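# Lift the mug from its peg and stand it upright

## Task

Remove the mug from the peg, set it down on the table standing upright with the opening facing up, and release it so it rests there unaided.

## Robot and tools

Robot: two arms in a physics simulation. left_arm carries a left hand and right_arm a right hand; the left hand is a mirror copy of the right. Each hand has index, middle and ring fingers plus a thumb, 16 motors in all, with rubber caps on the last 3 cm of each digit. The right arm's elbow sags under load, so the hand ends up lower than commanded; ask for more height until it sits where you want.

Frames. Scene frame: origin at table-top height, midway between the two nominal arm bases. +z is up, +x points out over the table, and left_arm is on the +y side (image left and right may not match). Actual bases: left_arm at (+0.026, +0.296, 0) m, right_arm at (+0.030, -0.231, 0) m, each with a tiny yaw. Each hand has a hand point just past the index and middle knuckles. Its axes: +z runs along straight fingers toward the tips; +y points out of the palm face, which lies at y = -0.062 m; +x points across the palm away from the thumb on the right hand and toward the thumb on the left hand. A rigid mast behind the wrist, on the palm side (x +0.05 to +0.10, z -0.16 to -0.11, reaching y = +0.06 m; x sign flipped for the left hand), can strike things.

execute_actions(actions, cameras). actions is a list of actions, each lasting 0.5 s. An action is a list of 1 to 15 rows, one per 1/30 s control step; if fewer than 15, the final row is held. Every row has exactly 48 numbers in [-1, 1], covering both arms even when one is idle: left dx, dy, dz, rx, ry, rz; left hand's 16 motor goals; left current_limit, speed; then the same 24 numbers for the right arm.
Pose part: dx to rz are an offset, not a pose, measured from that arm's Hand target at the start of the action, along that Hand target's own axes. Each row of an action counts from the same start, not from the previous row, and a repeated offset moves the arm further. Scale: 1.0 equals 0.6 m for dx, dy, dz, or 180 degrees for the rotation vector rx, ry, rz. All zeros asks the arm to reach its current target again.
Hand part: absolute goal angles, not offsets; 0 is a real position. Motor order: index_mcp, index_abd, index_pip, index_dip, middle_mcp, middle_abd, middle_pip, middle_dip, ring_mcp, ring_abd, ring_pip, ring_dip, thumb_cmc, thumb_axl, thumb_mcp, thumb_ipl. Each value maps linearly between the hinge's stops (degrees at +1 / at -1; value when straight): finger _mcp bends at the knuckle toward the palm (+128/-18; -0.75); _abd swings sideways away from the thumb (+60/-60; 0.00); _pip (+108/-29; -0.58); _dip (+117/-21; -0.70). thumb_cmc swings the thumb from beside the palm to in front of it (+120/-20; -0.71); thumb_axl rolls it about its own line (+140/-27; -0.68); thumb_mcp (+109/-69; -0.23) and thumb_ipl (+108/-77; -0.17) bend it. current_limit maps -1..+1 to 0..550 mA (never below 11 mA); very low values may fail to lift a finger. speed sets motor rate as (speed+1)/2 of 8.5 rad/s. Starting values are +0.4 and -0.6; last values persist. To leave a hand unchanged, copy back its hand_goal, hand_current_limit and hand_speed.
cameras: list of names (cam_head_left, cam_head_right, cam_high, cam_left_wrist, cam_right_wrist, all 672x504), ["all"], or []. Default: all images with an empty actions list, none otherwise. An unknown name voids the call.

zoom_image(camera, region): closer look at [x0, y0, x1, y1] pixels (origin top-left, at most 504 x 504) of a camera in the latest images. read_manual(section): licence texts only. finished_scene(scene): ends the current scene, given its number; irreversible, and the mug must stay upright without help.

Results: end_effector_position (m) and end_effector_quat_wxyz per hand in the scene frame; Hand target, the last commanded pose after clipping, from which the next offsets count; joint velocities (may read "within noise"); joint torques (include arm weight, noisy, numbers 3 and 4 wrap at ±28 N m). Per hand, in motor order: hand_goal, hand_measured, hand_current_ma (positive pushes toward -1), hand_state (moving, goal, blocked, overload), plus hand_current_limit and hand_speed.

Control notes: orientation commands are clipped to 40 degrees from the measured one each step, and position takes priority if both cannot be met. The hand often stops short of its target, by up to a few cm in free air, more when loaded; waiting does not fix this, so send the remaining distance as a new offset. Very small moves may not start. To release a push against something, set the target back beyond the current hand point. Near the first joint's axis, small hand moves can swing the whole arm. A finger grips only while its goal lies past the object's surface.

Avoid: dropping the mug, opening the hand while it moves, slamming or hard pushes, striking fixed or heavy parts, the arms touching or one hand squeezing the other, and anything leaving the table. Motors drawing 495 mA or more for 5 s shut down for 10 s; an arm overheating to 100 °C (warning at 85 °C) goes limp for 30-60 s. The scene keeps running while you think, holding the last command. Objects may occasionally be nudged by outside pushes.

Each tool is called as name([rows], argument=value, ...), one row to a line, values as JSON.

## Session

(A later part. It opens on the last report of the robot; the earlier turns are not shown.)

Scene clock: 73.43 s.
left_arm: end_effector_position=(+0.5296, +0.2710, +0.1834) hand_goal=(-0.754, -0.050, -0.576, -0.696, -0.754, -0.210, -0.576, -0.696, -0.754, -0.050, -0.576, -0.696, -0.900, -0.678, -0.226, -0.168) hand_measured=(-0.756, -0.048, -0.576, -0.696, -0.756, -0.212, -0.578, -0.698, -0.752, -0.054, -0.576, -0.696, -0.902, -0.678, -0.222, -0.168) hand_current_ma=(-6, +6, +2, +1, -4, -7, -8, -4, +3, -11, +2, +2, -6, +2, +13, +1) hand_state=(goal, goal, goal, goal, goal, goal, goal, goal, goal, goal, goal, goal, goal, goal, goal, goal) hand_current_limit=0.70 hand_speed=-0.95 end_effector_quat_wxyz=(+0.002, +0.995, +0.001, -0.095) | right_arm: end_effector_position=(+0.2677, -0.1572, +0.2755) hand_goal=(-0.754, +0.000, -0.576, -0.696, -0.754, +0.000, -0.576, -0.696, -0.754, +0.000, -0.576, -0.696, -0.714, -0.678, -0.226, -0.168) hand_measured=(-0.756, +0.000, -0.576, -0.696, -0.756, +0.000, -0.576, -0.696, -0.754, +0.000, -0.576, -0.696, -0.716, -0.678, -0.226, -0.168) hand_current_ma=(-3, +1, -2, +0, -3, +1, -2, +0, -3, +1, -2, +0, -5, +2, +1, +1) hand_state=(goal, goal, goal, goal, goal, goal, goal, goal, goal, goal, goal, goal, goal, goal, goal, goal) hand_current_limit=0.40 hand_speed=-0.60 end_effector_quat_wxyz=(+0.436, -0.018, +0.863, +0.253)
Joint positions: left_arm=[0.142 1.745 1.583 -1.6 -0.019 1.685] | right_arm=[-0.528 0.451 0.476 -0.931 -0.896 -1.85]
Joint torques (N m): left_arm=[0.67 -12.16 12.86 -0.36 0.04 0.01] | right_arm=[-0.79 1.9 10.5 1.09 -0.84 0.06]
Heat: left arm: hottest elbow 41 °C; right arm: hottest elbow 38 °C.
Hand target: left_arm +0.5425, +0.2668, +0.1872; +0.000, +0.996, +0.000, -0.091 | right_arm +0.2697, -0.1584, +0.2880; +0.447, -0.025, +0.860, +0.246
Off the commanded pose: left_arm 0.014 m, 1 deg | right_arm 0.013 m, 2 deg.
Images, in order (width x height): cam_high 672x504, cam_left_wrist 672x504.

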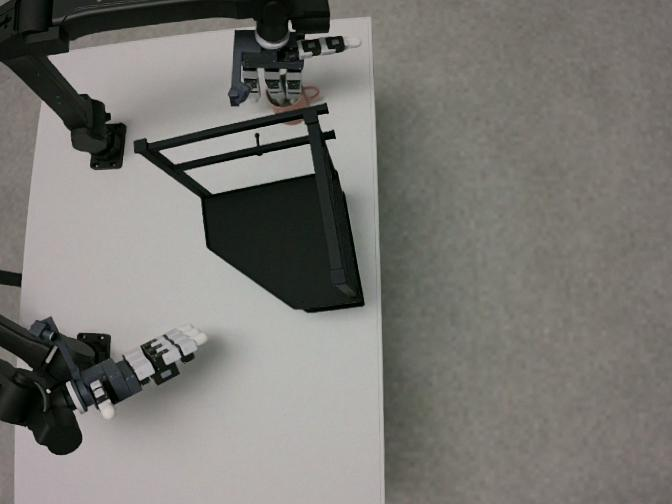

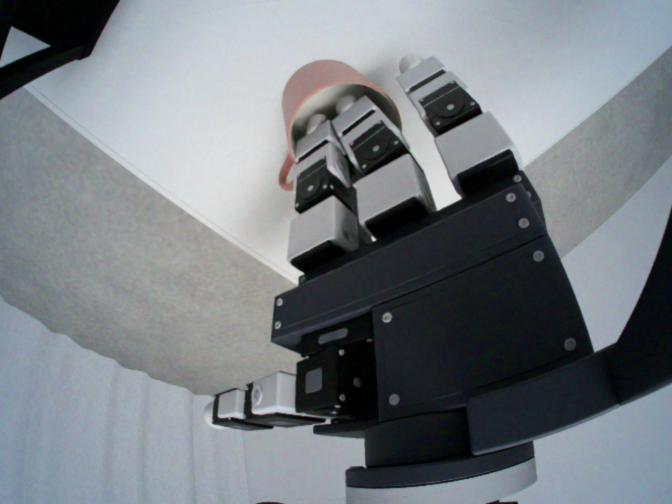

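execute_actions([
  [[-0.0149,0,-0.0905,0,0.014,0,-0.754,-0.02,-0.576,-0.696,-0.754,-0.2,-0.576,-0.696,-0.754,-0.05,-0.576,-0.696,-0.9,-0.678,-0.226,-0.168,0.7,-0.95,0,0,0,0,0,0,-0.754,0,-0.576,-0.696,-0.754,0,-0.576,-0.696,-0.754,0,-0.576,-0.696,-0.714,-0.678,-0.226,-0.168,0.4,-0.6]],
], cameras=["cam_high","cam_left_wrist"])

zoom_image(camera="cam_high", region=[230, 40, 340, 140])

Scene clock: 74.63 s.
left_arm: end_effector_position=(+0.5348, +0.2712, +0.2322) hand_goal=(-0.754, -0.020, -0.576, -0.696, -0.754, -0.200, -0.576, -0.696, -0.754, -0.050, -0.576, -0.696, -0.900, -0.678, -0.226, -0.168) hand_measured=(-0.756, -0.024, -0.576, -0.696, -0.756, -0.202, -0.578, -0.698, -0.752, -0.054, -0.576, -0.696, -0.902, -0.678, -0.222, -0.168) hand_current_ma=(-3, -11, +2, +1, -4, -7, -8, -4, +3, -10, +2, +2, -6, +2, +13, +1) hand_state=(goal, goal, goal, goal, goal, goal, goal, goal, goal, goal, goal, goal, goal, goal, goal, goal) hand_current_limit=0.70 hand_speed=-0.95 end_effector_quat_wxyz=(+0.000, +0.998, +0.001, -0.069) | right_arm: end_effector_position=(+0.2677, -0.1572, +0.2755) hand_goal=(-0.754, +0.000, -0.576, -0.696, -0.754, +0.000, -0.576, -0.696, -0.754, +0.000, -0.576, -0.696, -0.714, -0.678, -0.226, -0.168) hand_measured=(-0.756, +0.000, -0.576, -0.696, -0.756, +0.000, -0.576, -0.696, -0.754, +0.000, -0.576, -0.696, -0.716, -0.678, -0.226, -0.168) hand_current_ma=(-3, +1, -2, +0, -3, +1, -2, +0, -3, +1, -2, +0, -5, +2, +1, +1) hand_state=(goal, goal, goal, goal, goal, goal, goal, goal, goal, goal, goal, goal, goal, goal, goal, goal) hand_current_limit=0.40 hand_speed=-0.60 end_effector_quat_wxyz=(+0.436, -0.018, +0.863, +0.253)
Joint positions: left_arm=[0.142 1.71 1.67 -1.667 -0.016 1.685] | right_arm=[-0.528 0.451 0.476 -0.931 -0.896 -1.85]
Joint torques (N m): left_arm=[0.73 -12.81 12.52 -0.36 0.29 0.03] | right_arm=[-0.38 1.9 10.47 0.88 -0.84 0.06]
Heat: left arm: hottest elbow 41 °C; right arm: hottest elbow 38 °C.
Hand target: left_arm +0.5435, +0.2667, +0.2423; +0.000, +0.998, +0.000, -0.069 | right_arm +0.2697, -0.1584, +0.2880; +0.447, -0.025, +0.860, +0.246
Off the commanded pose: left_arm 0.014 m, 0 deg | right_arm 0.013 m, 2 deg.
joint sent to its limit (left arm) — joint 4 (wrist pitch), lower limit. The joint targets still meet the commanded pose.
Images, in order (width x height): cam_high 672x504, cam_left_wrist 672x504.

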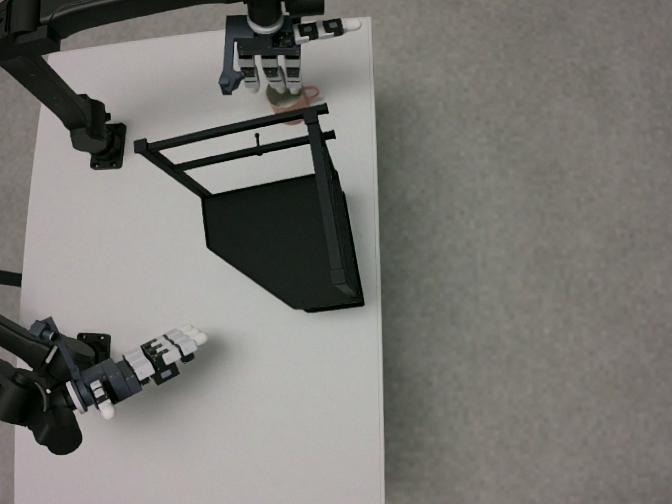

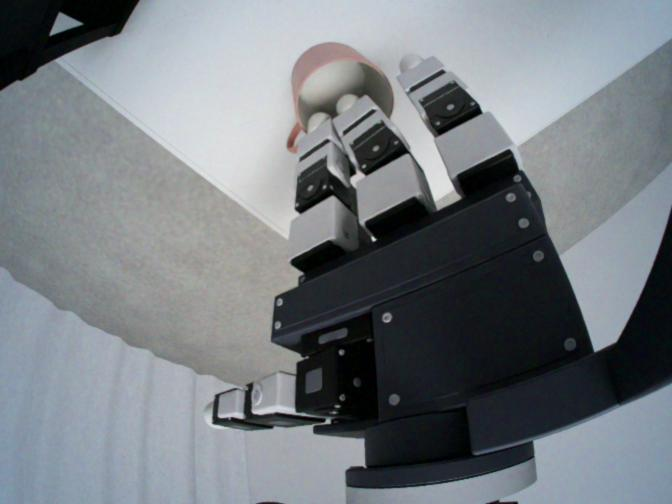

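Scaled by 4.582.

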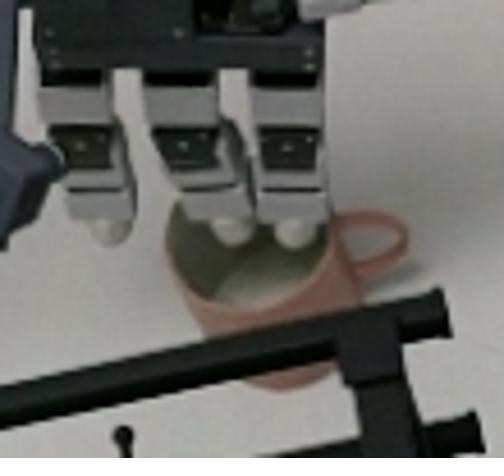

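execute_actions([
  [[-0.035,0,-0.0943,0,0.0278,0,-0.754,0,-0.576,-0.696,-0.754,-0.18,-0.576,-0.696,-0.754,-0.05,-0.576,-0.696,-0.9,-0.678,-0.226,-0.168,0.5,-0.9,0,0,0,0,0,0,-0.754,0,-0.576,-0.696,-0.754,0,-0.576,-0.696,-0.754,0,-0.576,-0.696,-0.714,-0.678,-0.226,-0.168,0.4,-0.6]],
], cameras=["cam_high","cam_left_wrist"])

zoom_image(camera="cam_high", region=[230, 40, 340, 140])

Scene clock: 75.83 s.
left_arm: end_effector_position=(+0.5225, +0.2670, +0.2966) hand_goal=(-0.754, +0.000, -0.576, -0.696, -0.754, -0.180, -0.576, -0.696, -0.754, -0.050, -0.576, -0.696, -0.900, -0.678, -0.226, -0.168) hand_measured=(-0.756, -0.002, -0.576, -0.696, -0.756, -0.182, -0.578, -0.698, -0.752, -0.052, -0.576, -0.696, -0.902, -0.678, -0.222, -0.168) hand_current_ma=(-3, -7, +2, +1, -3, -5, -8, -4, +3, -6, +2, +2, -6, +2, +13, +1) hand_state=(goal, goal, goal, goal, goal, goal, goal, goal, goal, goal, goal, goal, goal, goal, goal, goal) hand_current_limit=0.50 hand_speed=-0.90 end_effector_quat_wxyz=(+0.000, +1.000, +0.002, -0.002) | right_arm: end_effector_position=(+0.2677, -0.1572, +0.2755) hand_goal=(-0.754, +0.000, -0.576, -0.696, -0.754, +0.000, -0.576, -0.696, -0.754, +0.000, -0.576, -0.696, -0.714, -0.678, -0.226, -0.168) hand_measured=(-0.756, +0.000, -0.576, -0.696, -0.756, +0.000, -0.576, -0.696, -0.754, +0.000, -0.576, -0.696, -0.716, -0.678, -0.226, -0.168) hand_current_ma=(-3, +1, -2, +0, -3, +1, -2, +0, -3, +1, -2, +0, -5, +2, +1, +1) hand_state=(goal, goal, goal, goal, goal, goal, goal, goal, goal, goal, goal, goal, goal, goal, goal, goal) hand_current_limit=0.40 hand_speed=-0.60 end_effector_quat_wxyz=(+0.436, -0.018, +0.863, +0.253)
Joint positions: left_arm=[0.142 1.59 1.686 -1.67 -0.001 1.685] | right_arm=[-0.528 0.451 0.476 -0.931 -0.896 -1.85]
Joint torques (N m): left_arm=[1.32 -10.58 12.38 0.01 0.3 0.12] | right_arm=[-0.62 1.38 10.54 0.85 -0.86 0.06]
Heat: left arm: hottest elbow 41 °C; right arm: hottest elbow 38 °C.
Hand target: left_arm +0.5306, +0.2667, +0.3010; +0.000, +1.000, +0.000, -0.026 | right_arm +0.2697, -0.1584, +0.2880; +0.447, -0.025, +0.860, +0.246
Off the commanded pose: left_arm 0.009 m, 3 deg | right_arm 0.013 m, 2 deg.
joint sent to its limit (left arm) — joint 4 (wrist pitch), lower limit. The joint targets are off in orientation, not in position.
Images, in order (width x height): cam_high 672x504, cam_left_wrist 672x504.

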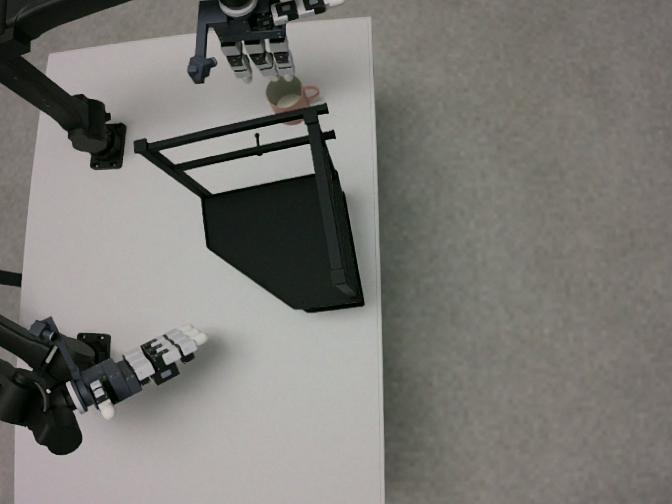

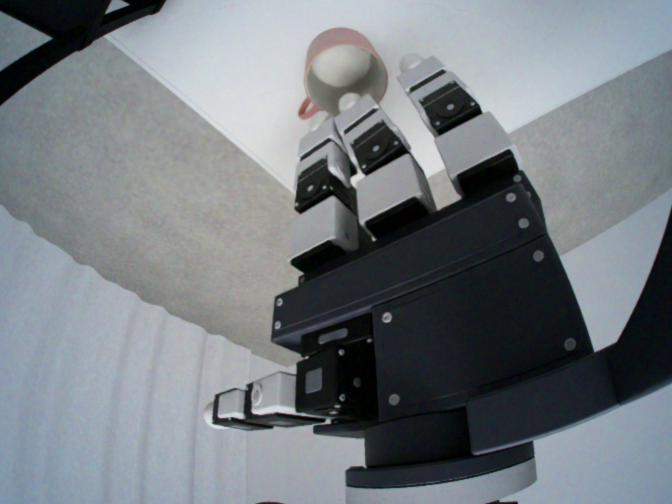

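Scaled by 4.582.

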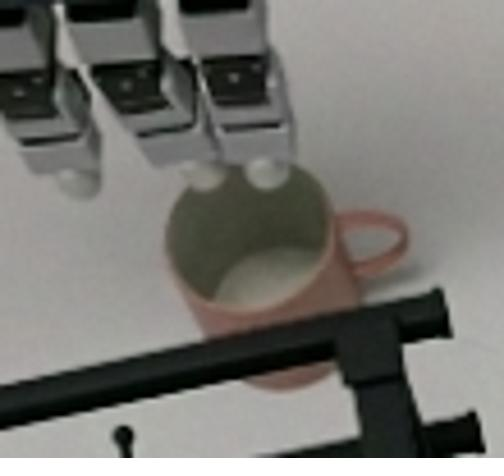

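The mug is standing upright with its open end up, and the hand is clear of it.

finished_scene(scene=3)

The scene is finished: the task was done.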